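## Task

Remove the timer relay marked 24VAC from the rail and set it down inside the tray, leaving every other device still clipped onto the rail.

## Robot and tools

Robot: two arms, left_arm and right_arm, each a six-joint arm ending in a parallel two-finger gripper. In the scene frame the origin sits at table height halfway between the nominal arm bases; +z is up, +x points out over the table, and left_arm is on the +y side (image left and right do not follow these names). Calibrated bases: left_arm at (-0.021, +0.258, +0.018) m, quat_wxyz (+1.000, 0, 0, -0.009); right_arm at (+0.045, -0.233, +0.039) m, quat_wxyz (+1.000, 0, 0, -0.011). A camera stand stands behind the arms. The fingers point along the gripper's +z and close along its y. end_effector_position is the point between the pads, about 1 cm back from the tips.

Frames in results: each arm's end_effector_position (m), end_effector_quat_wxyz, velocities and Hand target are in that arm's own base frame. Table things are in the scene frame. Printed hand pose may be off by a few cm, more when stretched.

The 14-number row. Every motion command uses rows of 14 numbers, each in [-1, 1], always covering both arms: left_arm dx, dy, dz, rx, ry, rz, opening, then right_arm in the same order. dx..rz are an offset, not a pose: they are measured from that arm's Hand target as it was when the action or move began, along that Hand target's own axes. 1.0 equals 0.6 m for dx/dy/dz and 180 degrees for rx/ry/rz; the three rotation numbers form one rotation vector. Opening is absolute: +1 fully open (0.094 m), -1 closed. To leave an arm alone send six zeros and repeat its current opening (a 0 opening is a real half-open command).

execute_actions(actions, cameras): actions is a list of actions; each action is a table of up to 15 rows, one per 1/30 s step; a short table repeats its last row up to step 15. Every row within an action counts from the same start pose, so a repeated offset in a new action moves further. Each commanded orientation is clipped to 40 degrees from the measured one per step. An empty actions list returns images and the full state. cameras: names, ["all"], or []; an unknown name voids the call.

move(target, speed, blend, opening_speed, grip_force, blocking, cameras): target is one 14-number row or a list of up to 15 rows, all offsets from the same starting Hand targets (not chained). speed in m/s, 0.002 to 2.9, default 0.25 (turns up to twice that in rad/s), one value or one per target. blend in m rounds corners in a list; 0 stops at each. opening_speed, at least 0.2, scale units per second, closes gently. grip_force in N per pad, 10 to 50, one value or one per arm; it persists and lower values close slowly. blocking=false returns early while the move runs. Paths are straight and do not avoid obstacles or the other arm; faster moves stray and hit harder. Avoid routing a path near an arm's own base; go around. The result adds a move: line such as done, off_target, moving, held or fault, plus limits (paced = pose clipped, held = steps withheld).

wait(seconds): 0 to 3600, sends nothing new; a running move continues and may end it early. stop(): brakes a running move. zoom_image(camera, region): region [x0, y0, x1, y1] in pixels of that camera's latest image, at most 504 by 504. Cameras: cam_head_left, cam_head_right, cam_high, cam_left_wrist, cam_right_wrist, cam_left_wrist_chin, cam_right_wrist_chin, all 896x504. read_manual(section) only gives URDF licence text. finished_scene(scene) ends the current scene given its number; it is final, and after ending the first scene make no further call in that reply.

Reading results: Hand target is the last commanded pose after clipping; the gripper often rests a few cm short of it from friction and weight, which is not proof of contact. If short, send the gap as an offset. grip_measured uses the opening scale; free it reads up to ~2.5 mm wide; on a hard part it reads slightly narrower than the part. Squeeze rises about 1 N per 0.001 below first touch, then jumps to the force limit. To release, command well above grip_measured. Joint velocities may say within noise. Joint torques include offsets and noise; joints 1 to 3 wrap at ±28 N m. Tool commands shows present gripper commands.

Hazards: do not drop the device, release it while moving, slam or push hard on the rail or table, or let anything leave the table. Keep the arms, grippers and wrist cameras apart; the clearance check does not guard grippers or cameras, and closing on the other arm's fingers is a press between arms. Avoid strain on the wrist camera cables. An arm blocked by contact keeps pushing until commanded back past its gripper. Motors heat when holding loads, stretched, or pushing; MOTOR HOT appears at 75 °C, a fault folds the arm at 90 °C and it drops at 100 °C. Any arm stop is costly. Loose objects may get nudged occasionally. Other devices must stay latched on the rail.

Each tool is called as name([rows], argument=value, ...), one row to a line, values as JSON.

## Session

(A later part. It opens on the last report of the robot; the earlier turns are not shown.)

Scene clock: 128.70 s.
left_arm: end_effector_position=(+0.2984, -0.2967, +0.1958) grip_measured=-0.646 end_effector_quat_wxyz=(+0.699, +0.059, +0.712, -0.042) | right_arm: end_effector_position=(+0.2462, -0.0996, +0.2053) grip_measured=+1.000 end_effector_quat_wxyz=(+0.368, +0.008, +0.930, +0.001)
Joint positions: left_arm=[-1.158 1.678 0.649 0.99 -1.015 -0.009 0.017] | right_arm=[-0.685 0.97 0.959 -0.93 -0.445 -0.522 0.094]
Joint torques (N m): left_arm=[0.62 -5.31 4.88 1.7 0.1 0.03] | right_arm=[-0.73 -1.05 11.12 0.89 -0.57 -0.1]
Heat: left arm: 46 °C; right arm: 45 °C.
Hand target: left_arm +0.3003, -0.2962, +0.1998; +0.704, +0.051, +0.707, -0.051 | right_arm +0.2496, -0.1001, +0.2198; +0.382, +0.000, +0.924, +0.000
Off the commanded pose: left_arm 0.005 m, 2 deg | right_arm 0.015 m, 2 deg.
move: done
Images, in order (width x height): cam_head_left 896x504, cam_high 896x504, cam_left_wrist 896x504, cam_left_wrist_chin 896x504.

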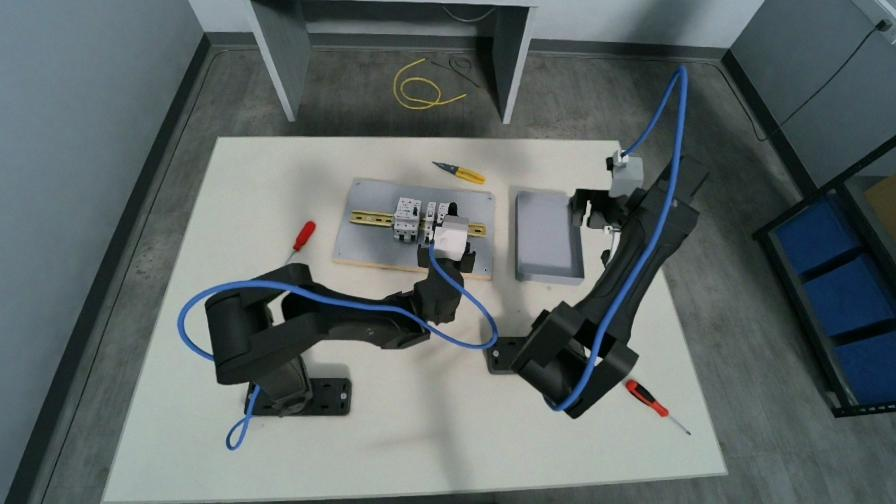

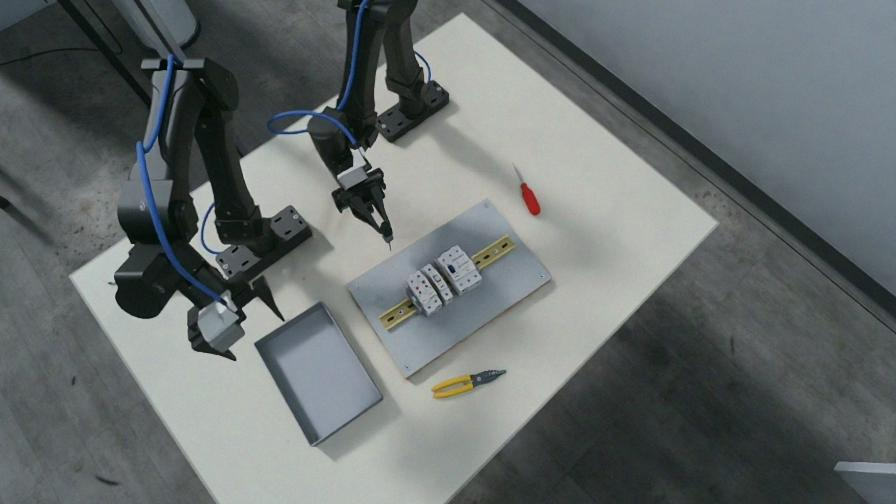

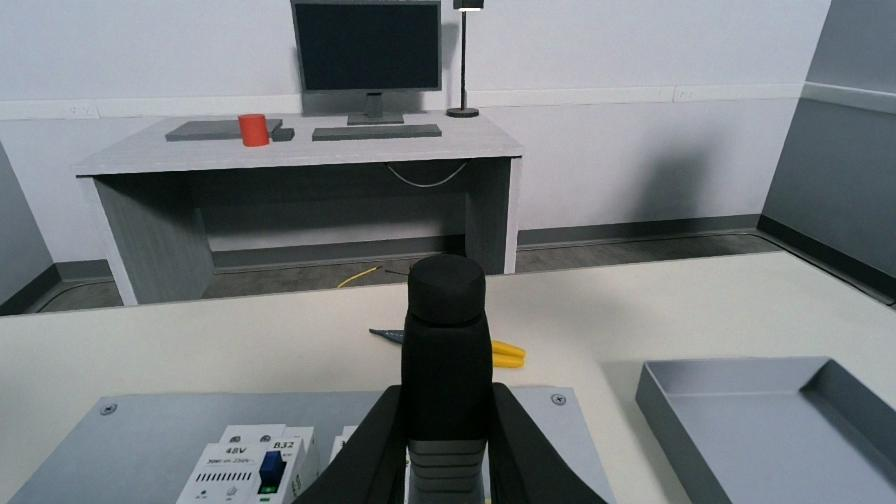

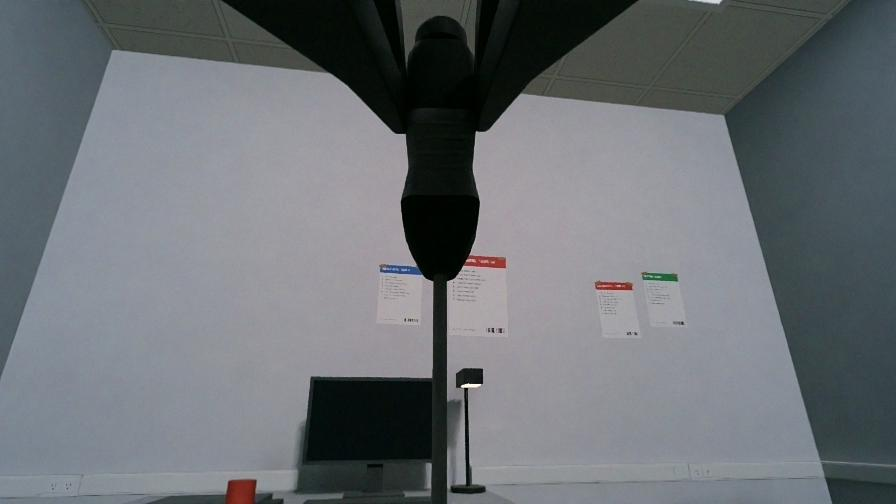

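move(target=[0,0,0,0,0,0,-1,0.002,0.323,0.151,-0.322,0,-0.322,1], cameras=["cam_right_wrist","cam_right_wrist_chin","cam_head_right","cam_high"])

Scene clock: 146.57 s.
left_arm: end_effector_position=(+0.2984, -0.2967, +0.1961) grip_measured=-0.646 end_effector_quat_wxyz=(+0.699, +0.059, +0.711, -0.042) | right_arm: end_effector_position=(+0.3078, +0.0876, +0.1452) grip_measured=+1.000 end_effector_quat_wxyz=(+0.275, -0.602, +0.709, +0.243)
Joint positions: left_arm=[-1.158 1.678 0.649 0.992 -1.015 -0.009 0.017] | right_arm=[-0.121 1.651 1.273 -1.172 -0.752 -1.522 0.094]
Joint torques (N m): left_arm=[0.62 -5.27 4.88 1.7 0.1 0.01] | right_arm=[0.58 -4.86 9.66 -0.19 -0.94 -0.13]
Heat: left arm: 45 °C; right arm: 45 °C.
Hand target: left_arm +0.3003, -0.2962, +0.1998; +0.704, +0.051, +0.707, -0.051 | right_arm +0.3128, +0.0939, +0.1551; +0.289, -0.606, +0.697, +0.251
Off the commanded pose: left_arm 0.004 m, 2 deg | right_arm 0.013 m, 2 deg.
move: off_target (right_arm)
Images, in order (width x height): cam_head_right 896x504, cam_high 896x504, cam_right_wrist 896x504, cam_right_wrist_chin 896x504.

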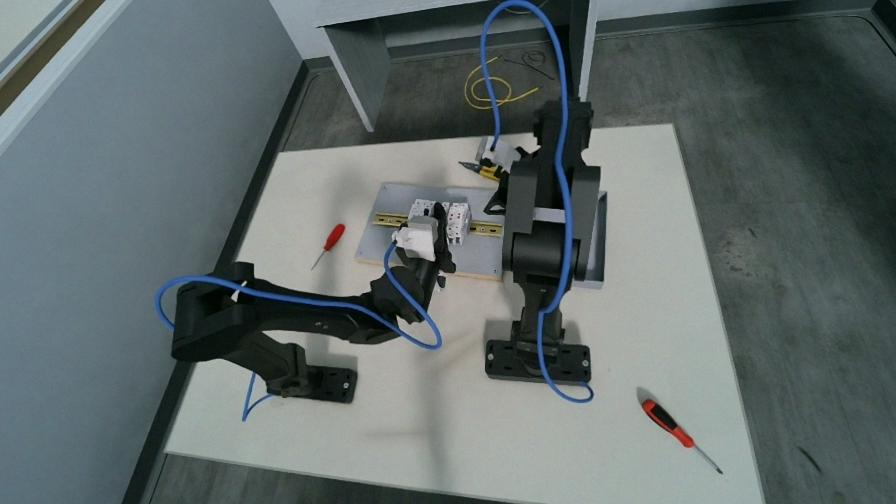

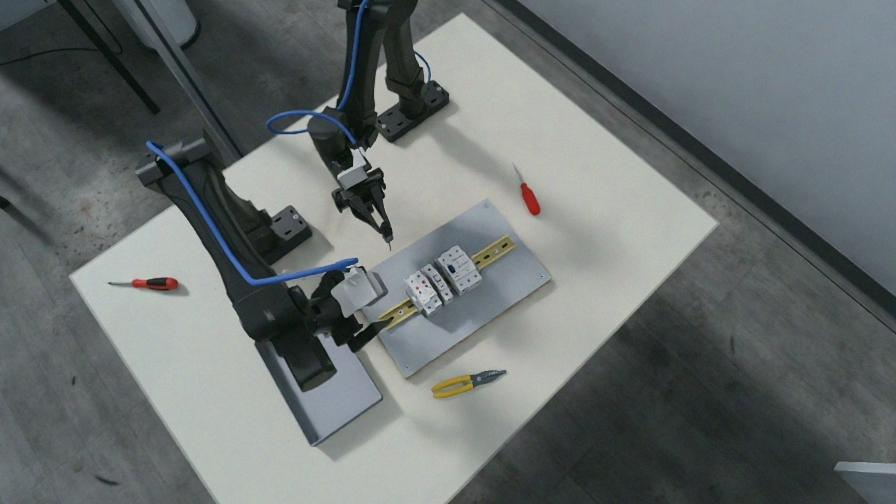

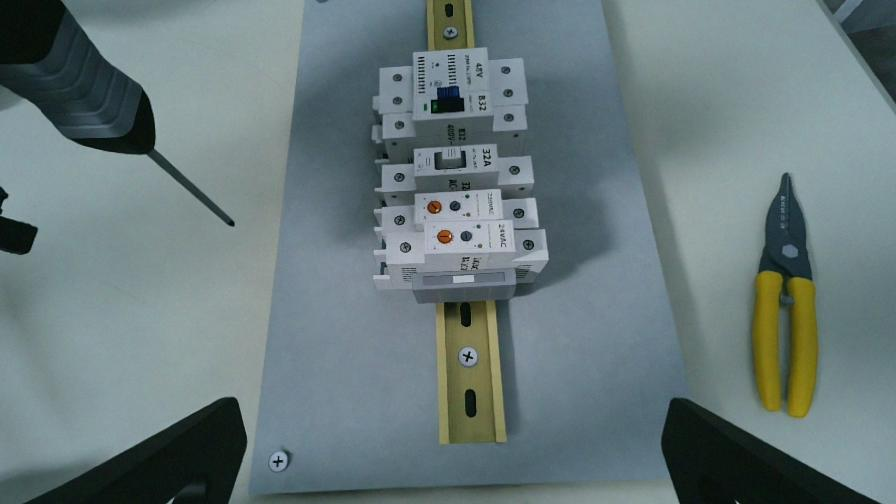

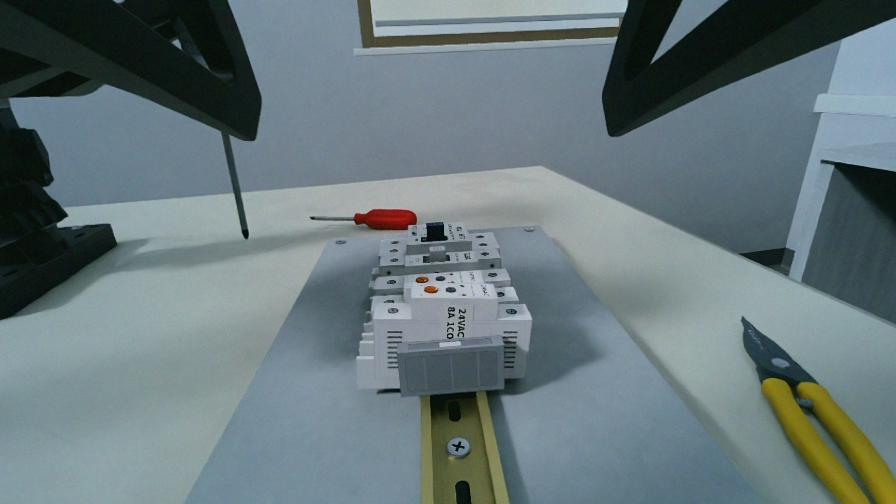

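zoom_image(camera="cam_right_wrist", region=[360, 170, 560, 310])

zoom_image(camera="cam_right_wrist_chin", region=[340, 260, 550, 410])

Scaled by 2.520 from the camera's image (finer frame: 1280x720).

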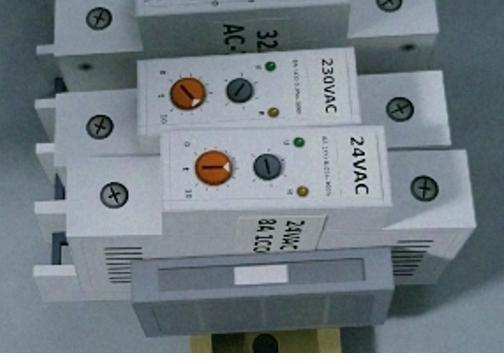

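Scaled by 2.400 from the camera's image (finer frame: 1280x720).

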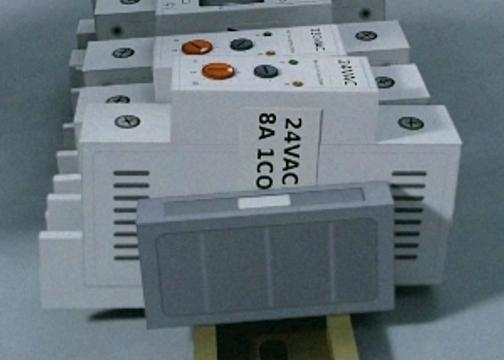

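move(target=[0.0917,0,0.033,0,0.25,0,-1,0,0,0,0,0,0,1], cameras=["cam_left_wrist_chin","cam_right_wrist"])

zoom_image(camera="cam_left_wrist_chin", region=[340, 200, 640, 500])

Scene clock: 170.00 s.
left_arm: end_effector_position=(+0.3101, -0.2933, +0.1296) grip_measured=-0.646 end_effector_quat_wxyz=(+0.363, +0.081, +0.928, -0.016) | right_arm: end_effector_position=(+0.3076, +0.0877, +0.1452) grip_measured=+1.000 end_effector_quat_wxyz=(+0.275, -0.603, +0.709, +0.243)
Joint positions: left_arm=[-0.975 1.698 1.226 -0.55 -0.529 -0.648 0.017] | right_arm=[-0.121 1.651 1.273 -1.173 -0.752 -1.523 0.094]
Joint torques (N m): left_arm=[0.53 -6.45 9.11 1.12 -0.32 -0.06] | right_arm=[0.61 -4.89 9.78 -0.21 -0.94 -0.1]
Heat: left arm: 45 °C; right arm: 45 °C.
Hand target: left_arm +0.3198, -0.2991, +0.1447; +0.380, +0.067, +0.922, -0.028 | right_arm +0.3128, +0.0939, +0.1551; +0.289, -0.606, +0.697, +0.251
Off the commanded pose: left_arm 0.019 m, 3 deg | right_arm 0.013 m, 2 deg.
move: off_target (left_arm)
Images, in order (width x height): cam_right_wrist 896x504, cam_left_wrist_chin 896x504.

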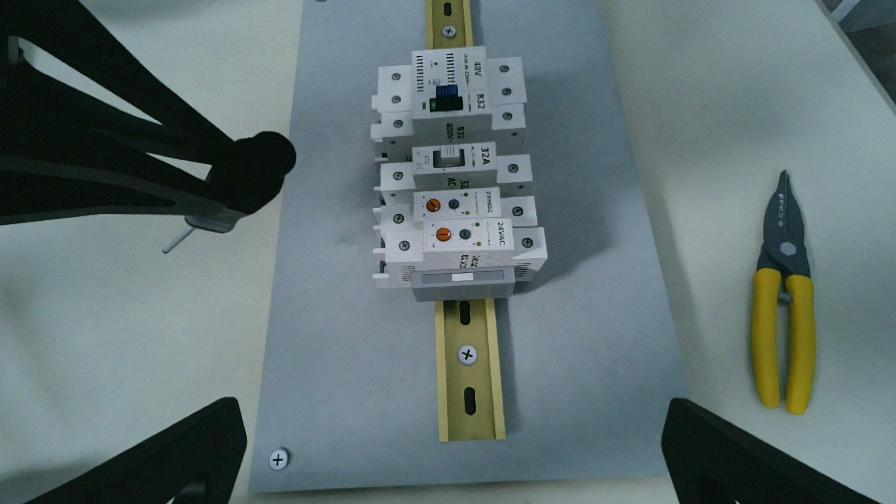

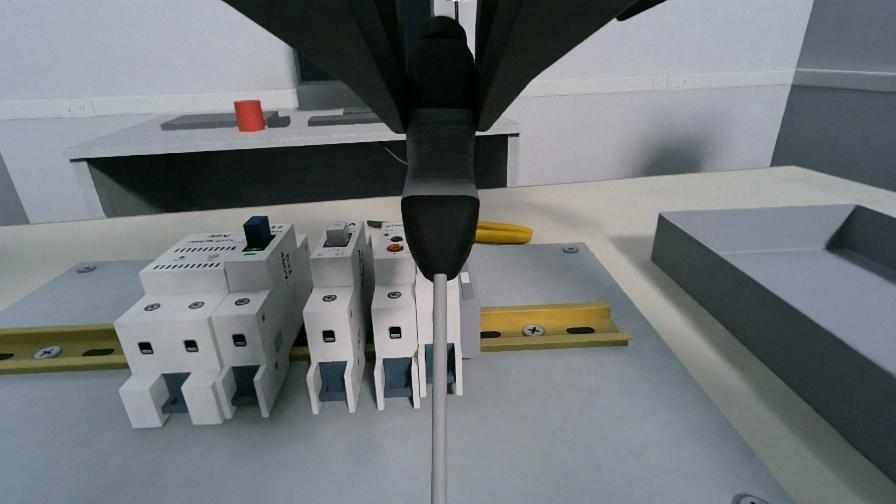

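Scaled by 1.680 from the camera's image (finer frame: 1280x720).

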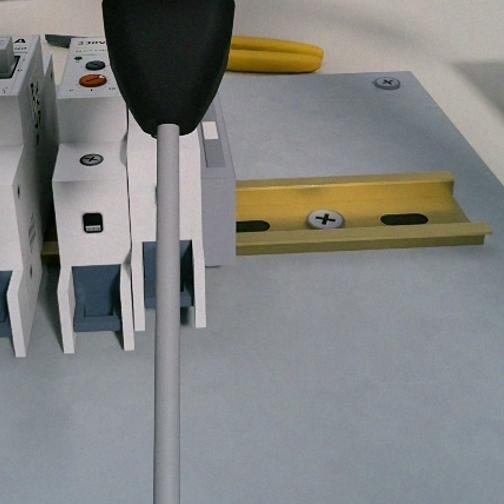

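zoom_image(camera="cam_left_wrist_chin", region=[360, 330, 470, 420])

zoom_image(camera="cam_left_wrist_chin", region=[290, 330, 370, 420])

Scaled by 4.582 from the camera's image (finer frame: 1280x720).

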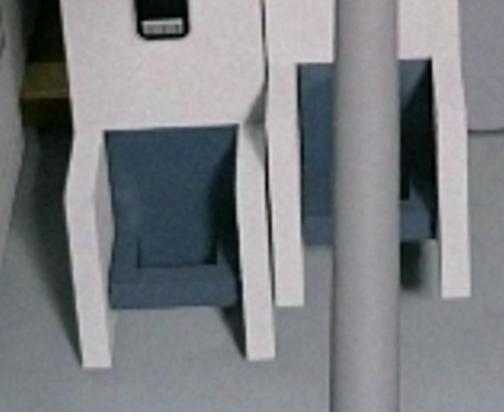

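Scaled by 5.600 from the camera's image (finer frame: 1280x720).

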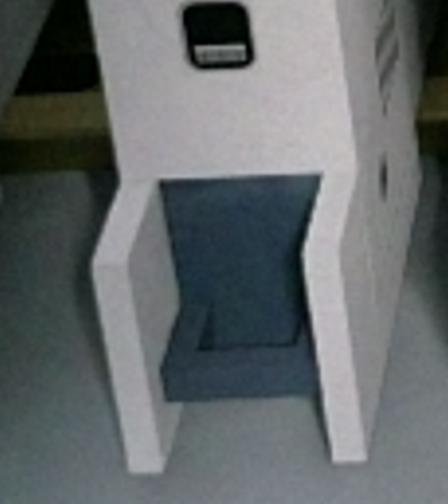

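move([
  [-0.041,0.005,-0.065,0,-0.25,0,-1,0,0,0,0,0,0,1],
  [-0.036,0.0055,0.036,0,-0.25,0,-1,0,0,0,0,0,0,1],
], speed=[0.2,0.08], cameras=["cam_right_wrist_chin","cam_right_wrist"])

zoom_image(camera="cam_right_wrist", region=[340, 200, 480, 300])

zoom_image(camera="cam_right_wrist_chin", region=[310, 280, 450, 400])

Scene clock: 200.60 s.
left_arm: end_effector_position=(+0.3448, -0.2951, +0.1307) grip_measured=-0.646 end_effector_quat_wxyz=(+0.691, +0.068, +0.719, -0.033) | right_arm: end_effector_position=(+0.3076, +0.0877, +0.1452) grip_measured=+1.000 end_effector_quat_wxyz=(+0.275, -0.603, +0.709, +0.243)
Joint positions: left_arm=[-1.021 1.965 0.674 1.223 -0.878 -0.006 0.017] | right_arm=[-0.121 1.651 1.273 -1.173 -0.752 -1.523 0.094]
Joint torques (N m): left_arm=[0.61 -6.46 6.32 1.86 0.09 -0.02] | right_arm=[0.61 -4.86 9.78 -0.22 -0.94 -0.11]
Heat: left arm: 46 °C; right arm: 45 °C.
Hand target: left_arm +0.3504, -0.3002, +0.1445; +0.704, +0.051, +0.707, -0.051 | right_arm +0.3128, +0.0939, +0.1551; +0.289, -0.606, +0.697, +0.251
Off the commanded pose: left_arm 0.016 m, 4 deg | right_arm 0.013 m, 2 deg.
move: off_target (left_arm)
Images, in order (width x height): cam_right_wrist 896x504, cam_right_wrist_chin 896x504.

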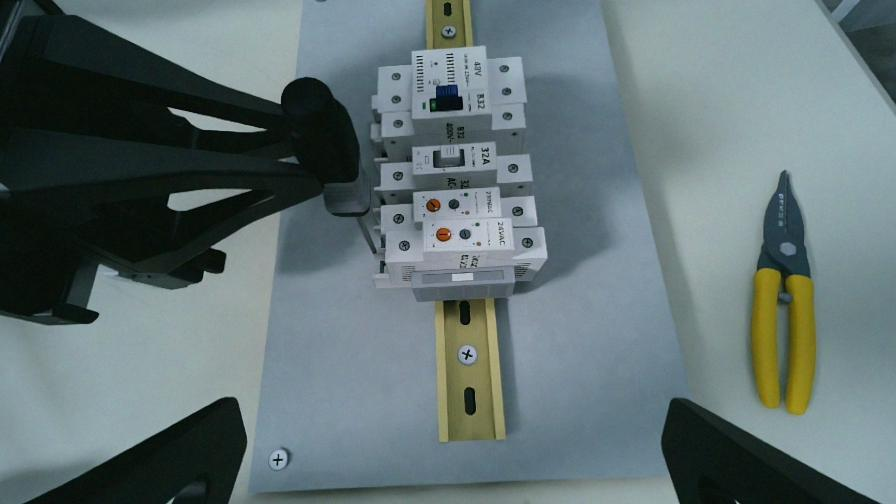

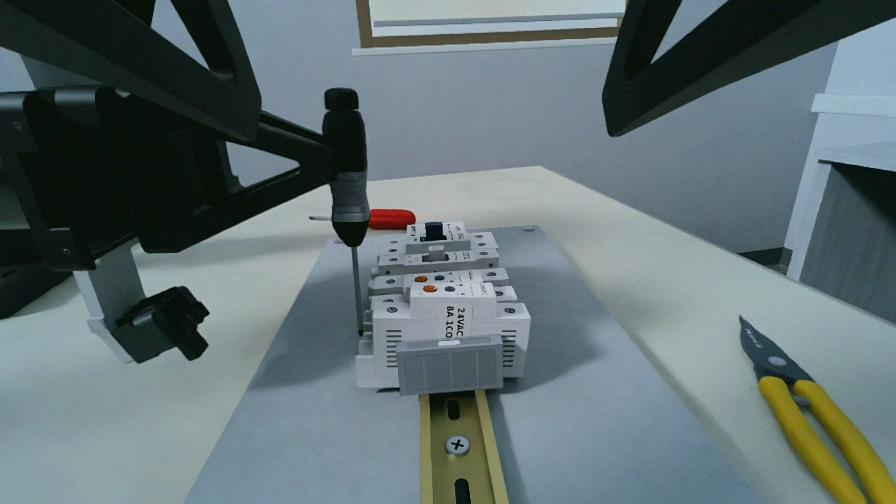

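Scaled by 3.600 from the camera's image (finer frame: 1280x720).

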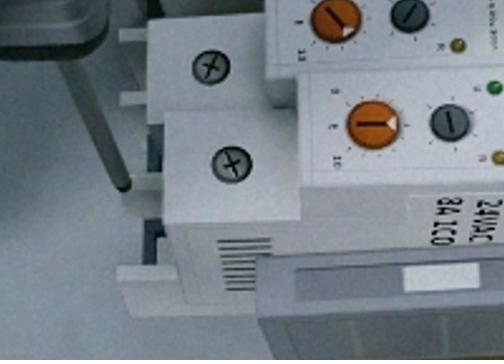

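Scaled by 3.600 from the camera's image (finer frame: 1280x720).

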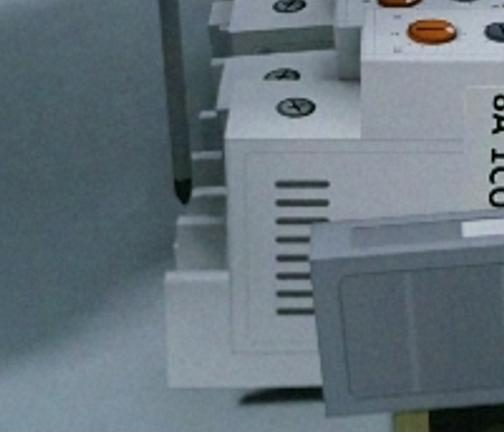

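move(target=[0.01,-0.0058,0.0075,0,0,0,-1,0,0,0,0,0,0,1], speed=0.03, cameras=["cam_right_wrist_chin","cam_right_wrist"])

zoom_image(camera="cam_right_wrist", region=[360, 230, 420, 290])

zoom_image(camera="cam_right_wrist_chin", region=[340, 310, 420, 400])

Scene clock: 211.60 s.
left_arm: end_effector_position=(+0.3487, -0.2995, +0.1252) grip_measured=-0.646 end_effector_quat_wxyz=(+0.691, +0.068, +0.719, -0.033) | right_arm: end_effector_position=(+0.3076, +0.0877, +0.1452) grip_measured=+1.000 end_effector_quat_wxyz=(+0.275, -0.603, +0.709, +0.243)
Joint positions: left_arm=[-1.018 2.002 0.696 1.239 -0.875 -0.006 0.017] | right_arm=[-0.121 1.651 1.273 -1.173 -0.752 -1.523 0.094]
Joint torques (N m): left_arm=[0.61 -6.65 6.23 1.85 0.08 0] | right_arm=[0.64 -4.86 9.8 -0.21 -0.94 -0.11]
Heat: left arm: 46 °C; right arm: 45 °C.
Hand target: left_arm +0.3543, -0.3044, +0.1386; +0.704, +0.051, +0.706, -0.051 | right_arm +0.3128, +0.0939, +0.1551; +0.289, -0.606, +0.697, +0.251
Off the commanded pose: left_arm 0.015 m, 3 deg | right_arm 0.013 m, 2 deg.
move: off_target (left_arm)
Images, in order (width x height): cam_right_wrist 896x504, cam_right_wrist_chin 896x504.

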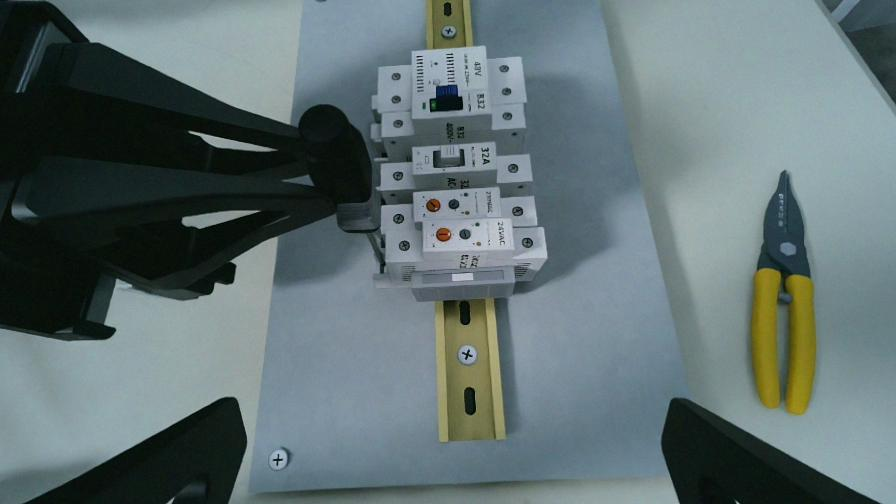

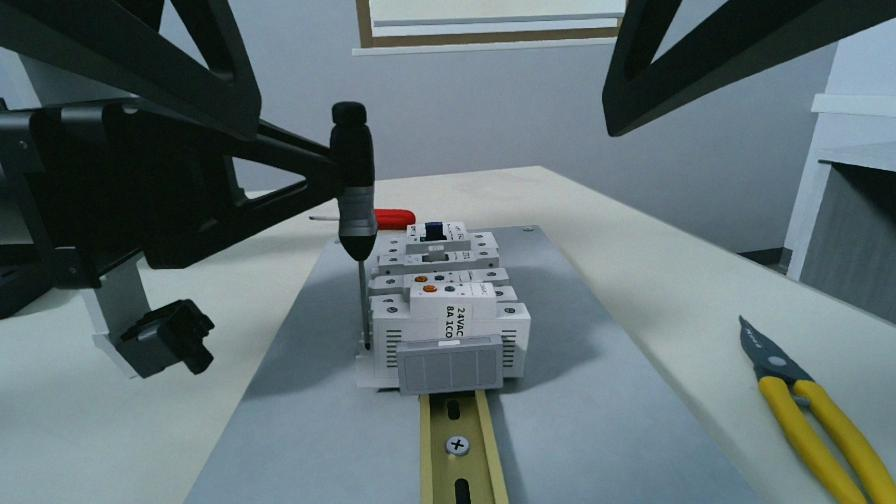

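Scaled by 8.400 from the camera's image (finer frame: 1280x720).

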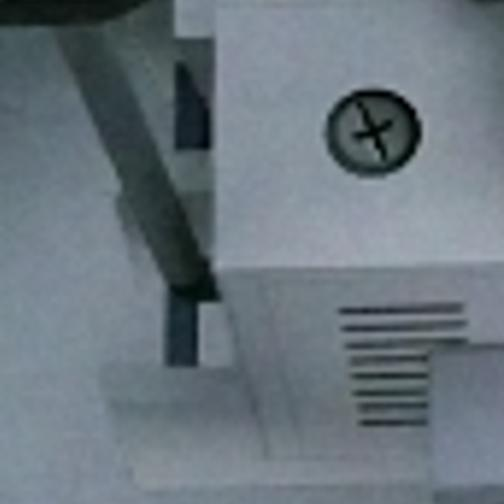

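Scaled by 5.600 from the camera's image (finer frame: 1280x720).

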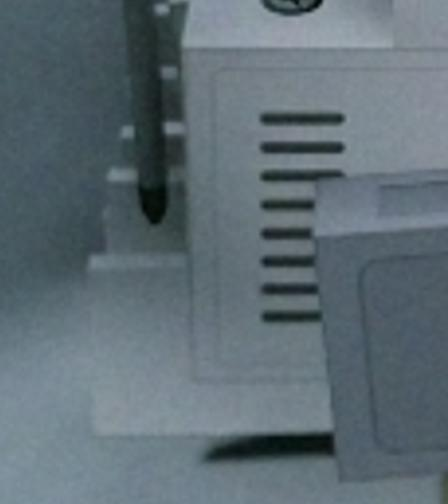

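move(target=[0.01,0.004,-0.001,0,0,0,-1,0,0,0,0,0,0,1], speed=0.02, cameras=["cam_right_wrist_chin","cam_right_wrist"])

zoom_image(camera="cam_right_wrist", region=[360, 230, 420, 290])

zoom_image(camera="cam_right_wrist_chin", region=[340, 310, 420, 400])

Scene clock: 221.83 s.
left_arm: end_effector_position=(+0.3496, -0.2994, +0.1224) grip_measured=-0.646 end_effector_quat_wxyz=(+0.693, +0.065, +0.717, -0.036) | right_arm: end_effector_position=(+0.3076, +0.0877, +0.1452) grip_measured=+1.000 end_effector_quat_wxyz=(+0.275, -0.603, +0.709, +0.243)
Joint positions: left_arm=[-1.015 2.022 0.696 1.269 -0.871 -0.006 0.017] | right_arm=[-0.121 1.651 1.273 -1.173 -0.752 -1.523 0.094]
Joint torques (N m): left_arm=[0.7 -6.69 5.22 1.84 0.09 0] | right_arm=[0.59 -4.85 9.78 -0.21 -0.94 -0.1]
Heat: left arm: 46 °C; right arm: 45 °C.
Hand target: left_arm +0.3541, -0.3019, +0.1325; +0.704, +0.051, +0.707, -0.051 | right_arm +0.3128, +0.0939, +0.1551; +0.289, -0.606, +0.697, +0.251
Off the commanded pose: left_arm 0.011 m, 3 deg | right_arm 0.013 m, 2 deg.
move: off_target (left_arm)
Images, in order (width x height): cam_right_wrist 896x504, cam_right_wrist_chin 896x504.

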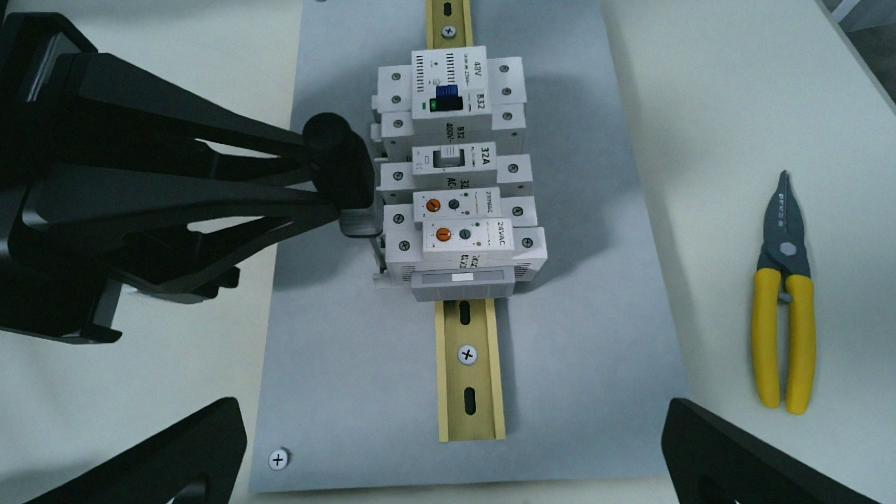

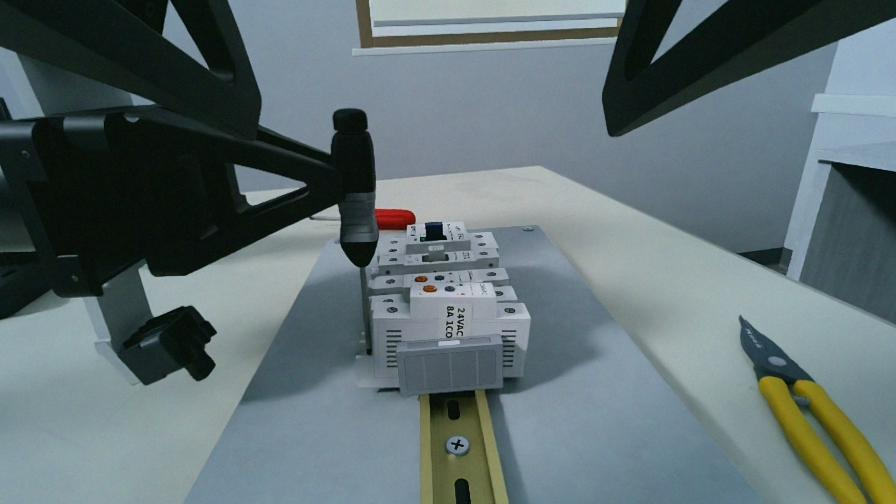

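Scaled by 8.400 from the camera's image (finer frame: 1280x720).

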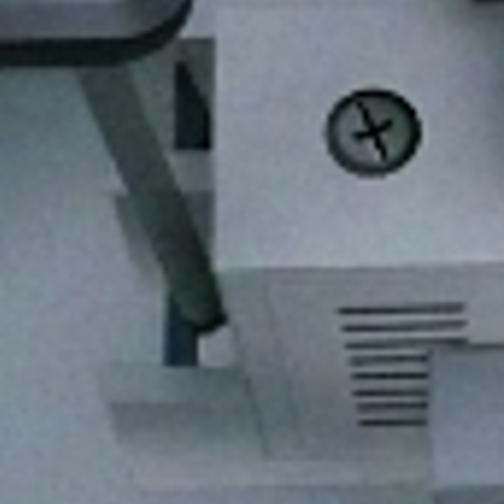

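Scaled by 5.600 from the camera's image (finer frame: 1280x720).

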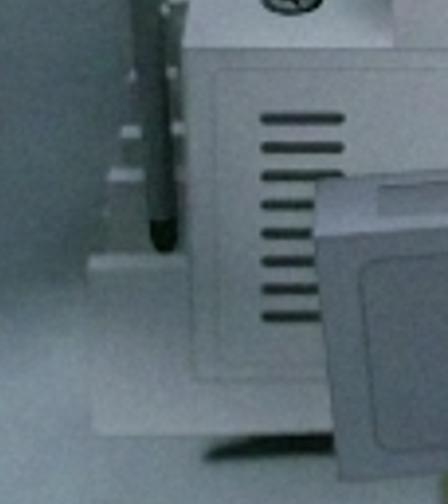

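move(target=[0.013,0.0055,-0.0018,0,0,0,-1,0,0,0,0,0,0,1], speed=0.02, cameras=["cam_right_wrist_chin","cam_right_wrist"])

zoom_image(camera="cam_right_wrist", region=[360, 230, 420, 290])

zoom_image(camera="cam_right_wrist_chin", region=[340, 310, 420, 400])

Scene clock: 228.40 s.
left_arm: end_effector_position=(+0.3512, -0.2987, +0.1184) grip_measured=-0.646 end_effector_quat_wxyz=(+0.695, +0.061, +0.715, -0.039) | right_arm: end_effector_position=(+0.3076, +0.0877, +0.1452) grip_measured=+1.000 end_effector_quat_wxyz=(+0.275, -0.603, +0.709, +0.243)
Joint positions: left_arm=[-1.01 2.048 0.696 1.306 -0.868 -0.006 0.017] | right_arm=[-0.121 1.651 1.273 -1.173 -0.752 -1.523 0.094]
Joint torques (N m): left_arm=[0.62 -6.8 3.9 1.85 0.1 0] | right_arm=[0.59 -4.85 9.8 -0.22 -0.93 -0.11]
Heat: left arm: 45 °C; right arm: 45 °C.
Hand target: left_arm +0.3534, -0.2985, +0.1248; +0.704, +0.051, +0.707, -0.051 | right_arm +0.3128, +0.0939, +0.1551; +0.289, -0.606, +0.697, +0.251
Off the commanded pose: left_arm 0.007 m, 2 deg | right_arm 0.013 m, 2 deg.
move: done
Images, in order (width x height): cam_right_wrist 896x504, cam_right_wrist_chin 896x504.

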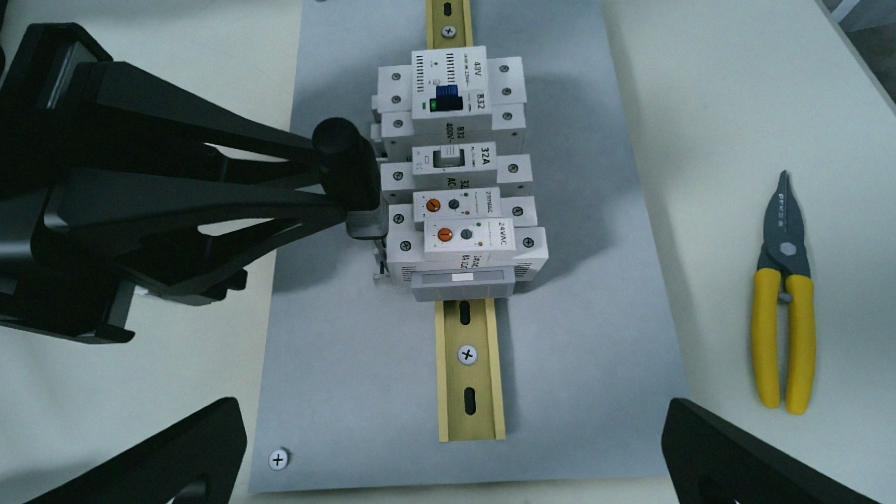

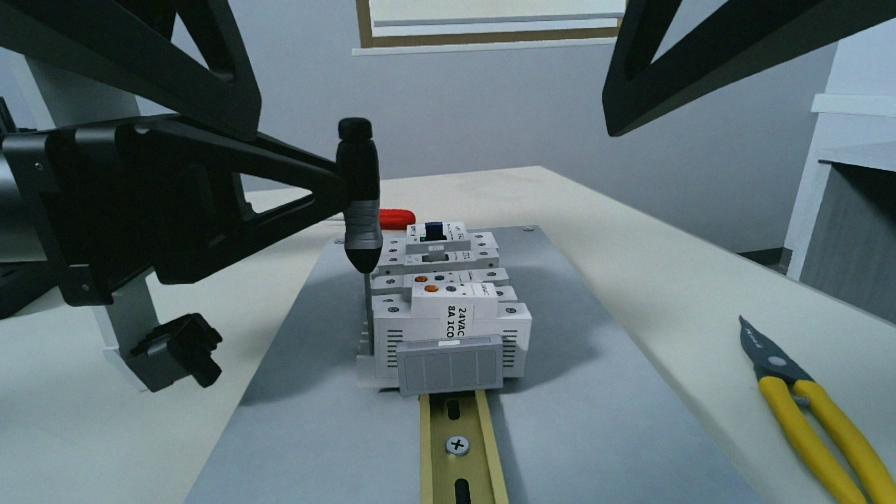

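Scaled by 8.400 from the camera's image (finer frame: 1280x720).

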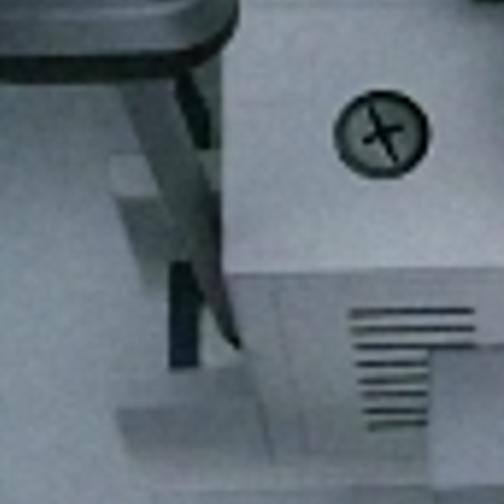

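Scaled by 5.600 from the camera's image (finer frame: 1280x720).

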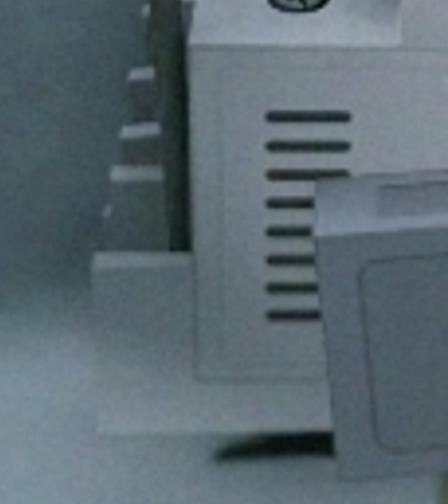

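move([
  [0,0.001,-0.008,0,0,0,-1,0,0,0,0,0,0,1],
  [0.009,0.002,-0.007,0,0,0,-1,0,0,0,0,0,0,1],
], speed=0.02, cameras=["cam_right_wrist_chin","cam_right_wrist"])

zoom_image(camera="cam_right_wrist", region=[360, 230, 420, 290])

zoom_image(camera="cam_right_wrist_chin", region=[340, 310, 420, 400])

Scene clock: 234.40 s.
left_arm: end_effector_position=(+0.3498, -0.2965, +0.1146) grip_measured=-0.646 end_effector_quat_wxyz=(+0.697, +0.060, +0.714, -0.041) | right_arm: end_effector_position=(+0.3076, +0.0877, +0.1452) grip_measured=+1.000 end_effector_quat_wxyz=(+0.275, -0.603, +0.709, +0.243)
Joint positions: left_arm=[-1.01 2.063 0.684 1.34 -0.868 -0.006 0.017] | right_arm=[-0.121 1.651 1.273 -1.173 -0.752 -1.523 0.094]
Joint torques (N m): left_arm=[-0.09 -6.76 3.47 1.82 0.04 0] | right_arm=[0.61 -4.83 9.76 -0.22 -0.93 -0.1]
Heat: left arm: 46 °C; right arm: 45 °C.
Hand target: left_arm +0.3494, -0.2966, +0.1194; +0.704, +0.051, +0.707, -0.051 | right_arm +0.3128, +0.0939, +0.1551; +0.289, -0.606, +0.697, +0.251
Off the commanded pose: left_arm 0.005 m, 2 deg | right_arm 0.013 m, 2 deg.
move: done
Images, in order (width x height): cam_right_wrist 896x504, cam_right_wrist_chin 896x504.

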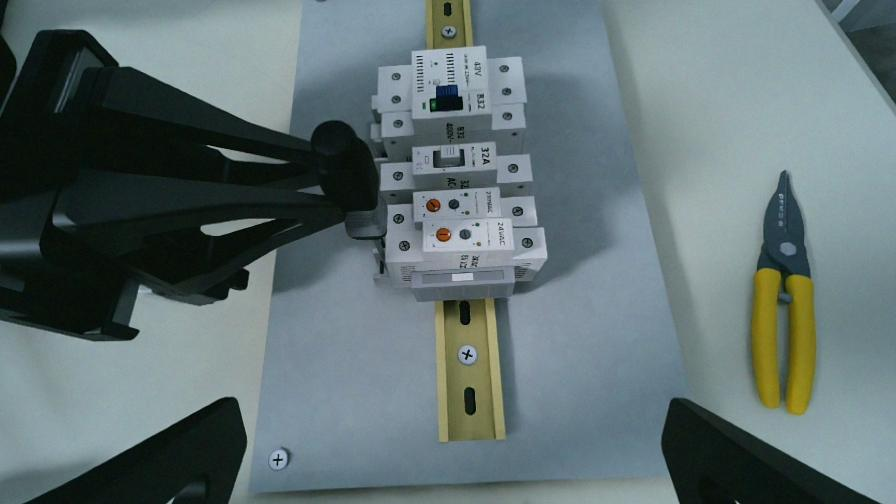

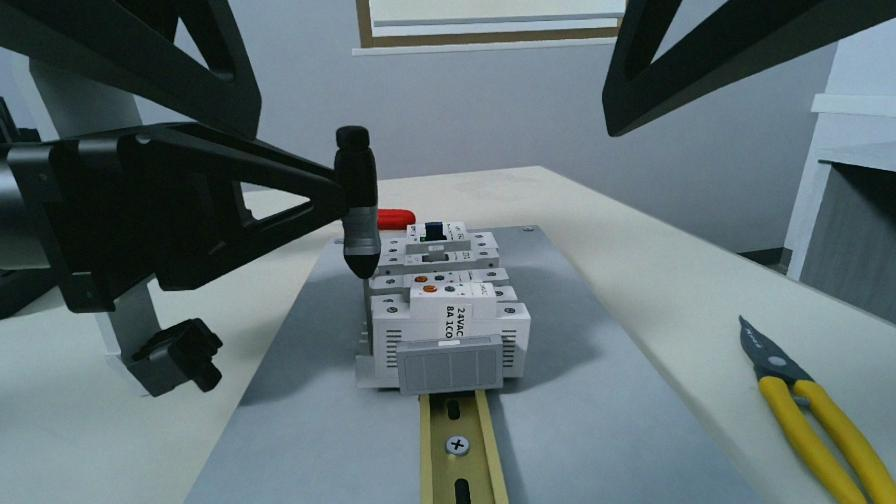

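Scaled by 8.400 from the camera's image (finer frame: 1280x720).

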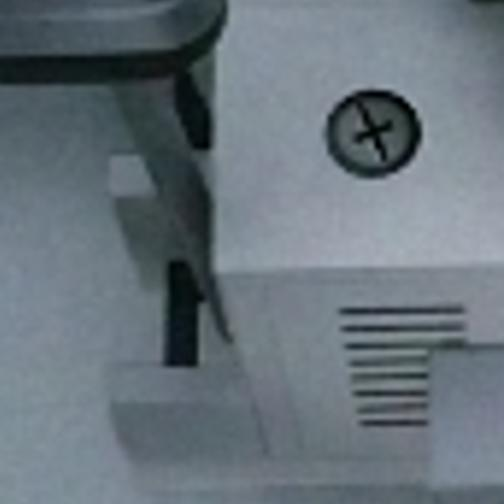

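Scaled by 5.600 from the camera's image (finer frame: 1280x720).

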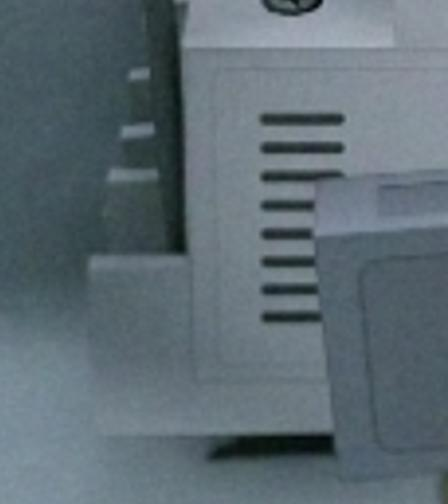

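move([
  [0.006,0,0,0,0,0,-1,0,0,0,0,0,0,1],
  [0.006,0,-0.014,0,0,0,-1,0,0,0,0,0,0,1],
], speed=0.02, cameras=["cam_right_wrist_chin","cam_right_wrist"])

zoom_image(camera="cam_right_wrist", region=[360, 230, 420, 290])

zoom_image(camera="cam_right_wrist_chin", region=[340, 310, 420, 400])

Scene clock: 242.50 s.
left_arm: end_effector_position=(+0.3438, -0.2948, +0.1075) grip_measured=-0.646 end_effector_quat_wxyz=(+0.695, +0.063, +0.715, -0.040) | right_arm: end_effector_position=(+0.3076, +0.0877, +0.1452) grip_measured=+1.000 end_effector_quat_wxyz=(+0.275, -0.603, +0.709, +0.243)
Joint positions: left_arm=[-1.022 2.079 0.662 1.37 -0.876 -0.006 0.017] | right_arm=[-0.121 1.651 1.273 -1.173 -0.752 -1.523 0.094]
Joint torques (N m): left_arm=[-0.9 -7.41 3.21 1.8 -0.07 -0.02] | right_arm=[0.61 -4.82 9.77 -0.21 -0.94 -0.1]
Heat: left arm: 46 °C; right arm: 45 °C.
Hand target: left_arm +0.3411, -0.2954, +0.1158; +0.704, +0.051, +0.707, -0.051 | right_arm +0.3128, +0.0939, +0.1551; +0.289, -0.606, +0.697, +0.251
Off the commanded pose: left_arm 0.009 m, 2 deg | right_arm 0.013 m, 2 deg.
move: done
Images, in order (width x height): cam_right_wrist 896x504, cam_right_wrist_chin 896x504.

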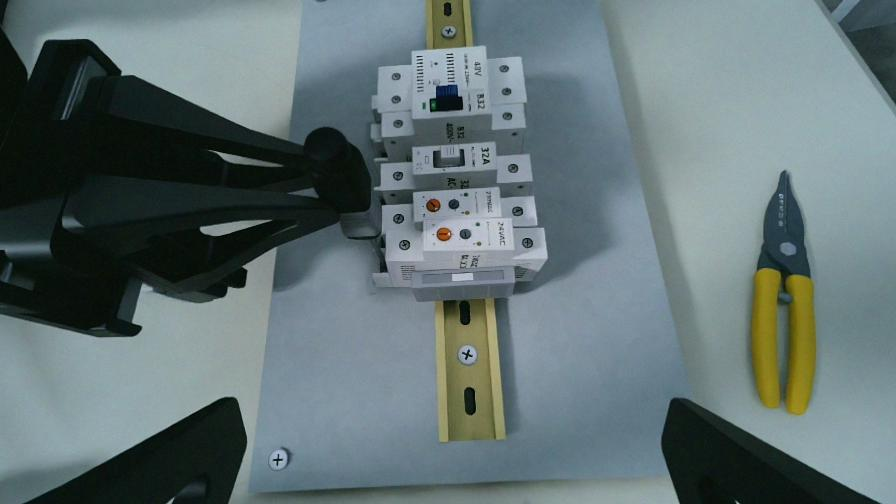

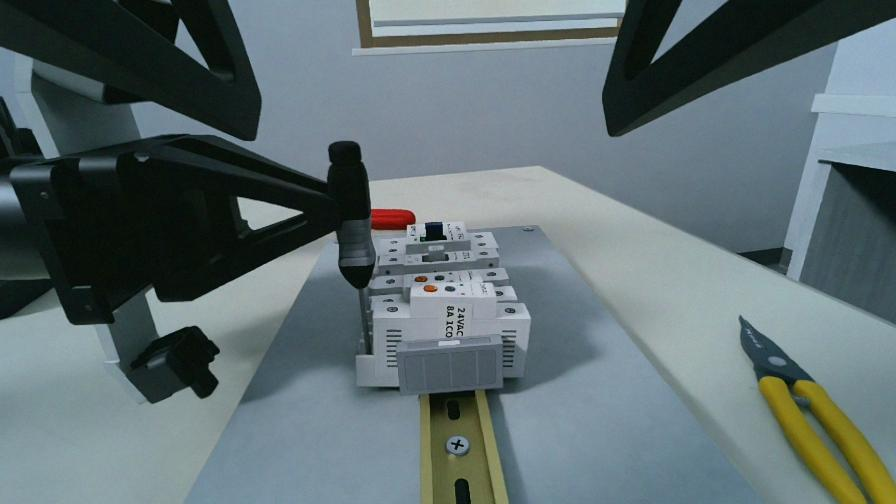

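Scaled by 8.400 from the camera's image (finer frame: 1280x720).

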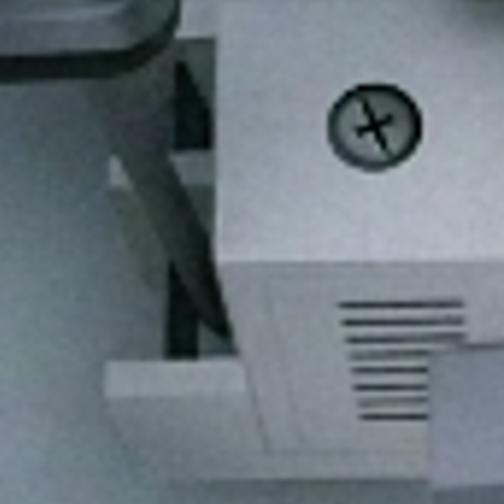

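Scaled by 5.600 from the camera's image (finer frame: 1280x720).

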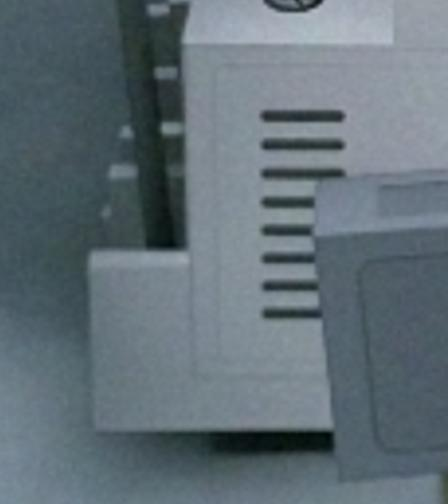

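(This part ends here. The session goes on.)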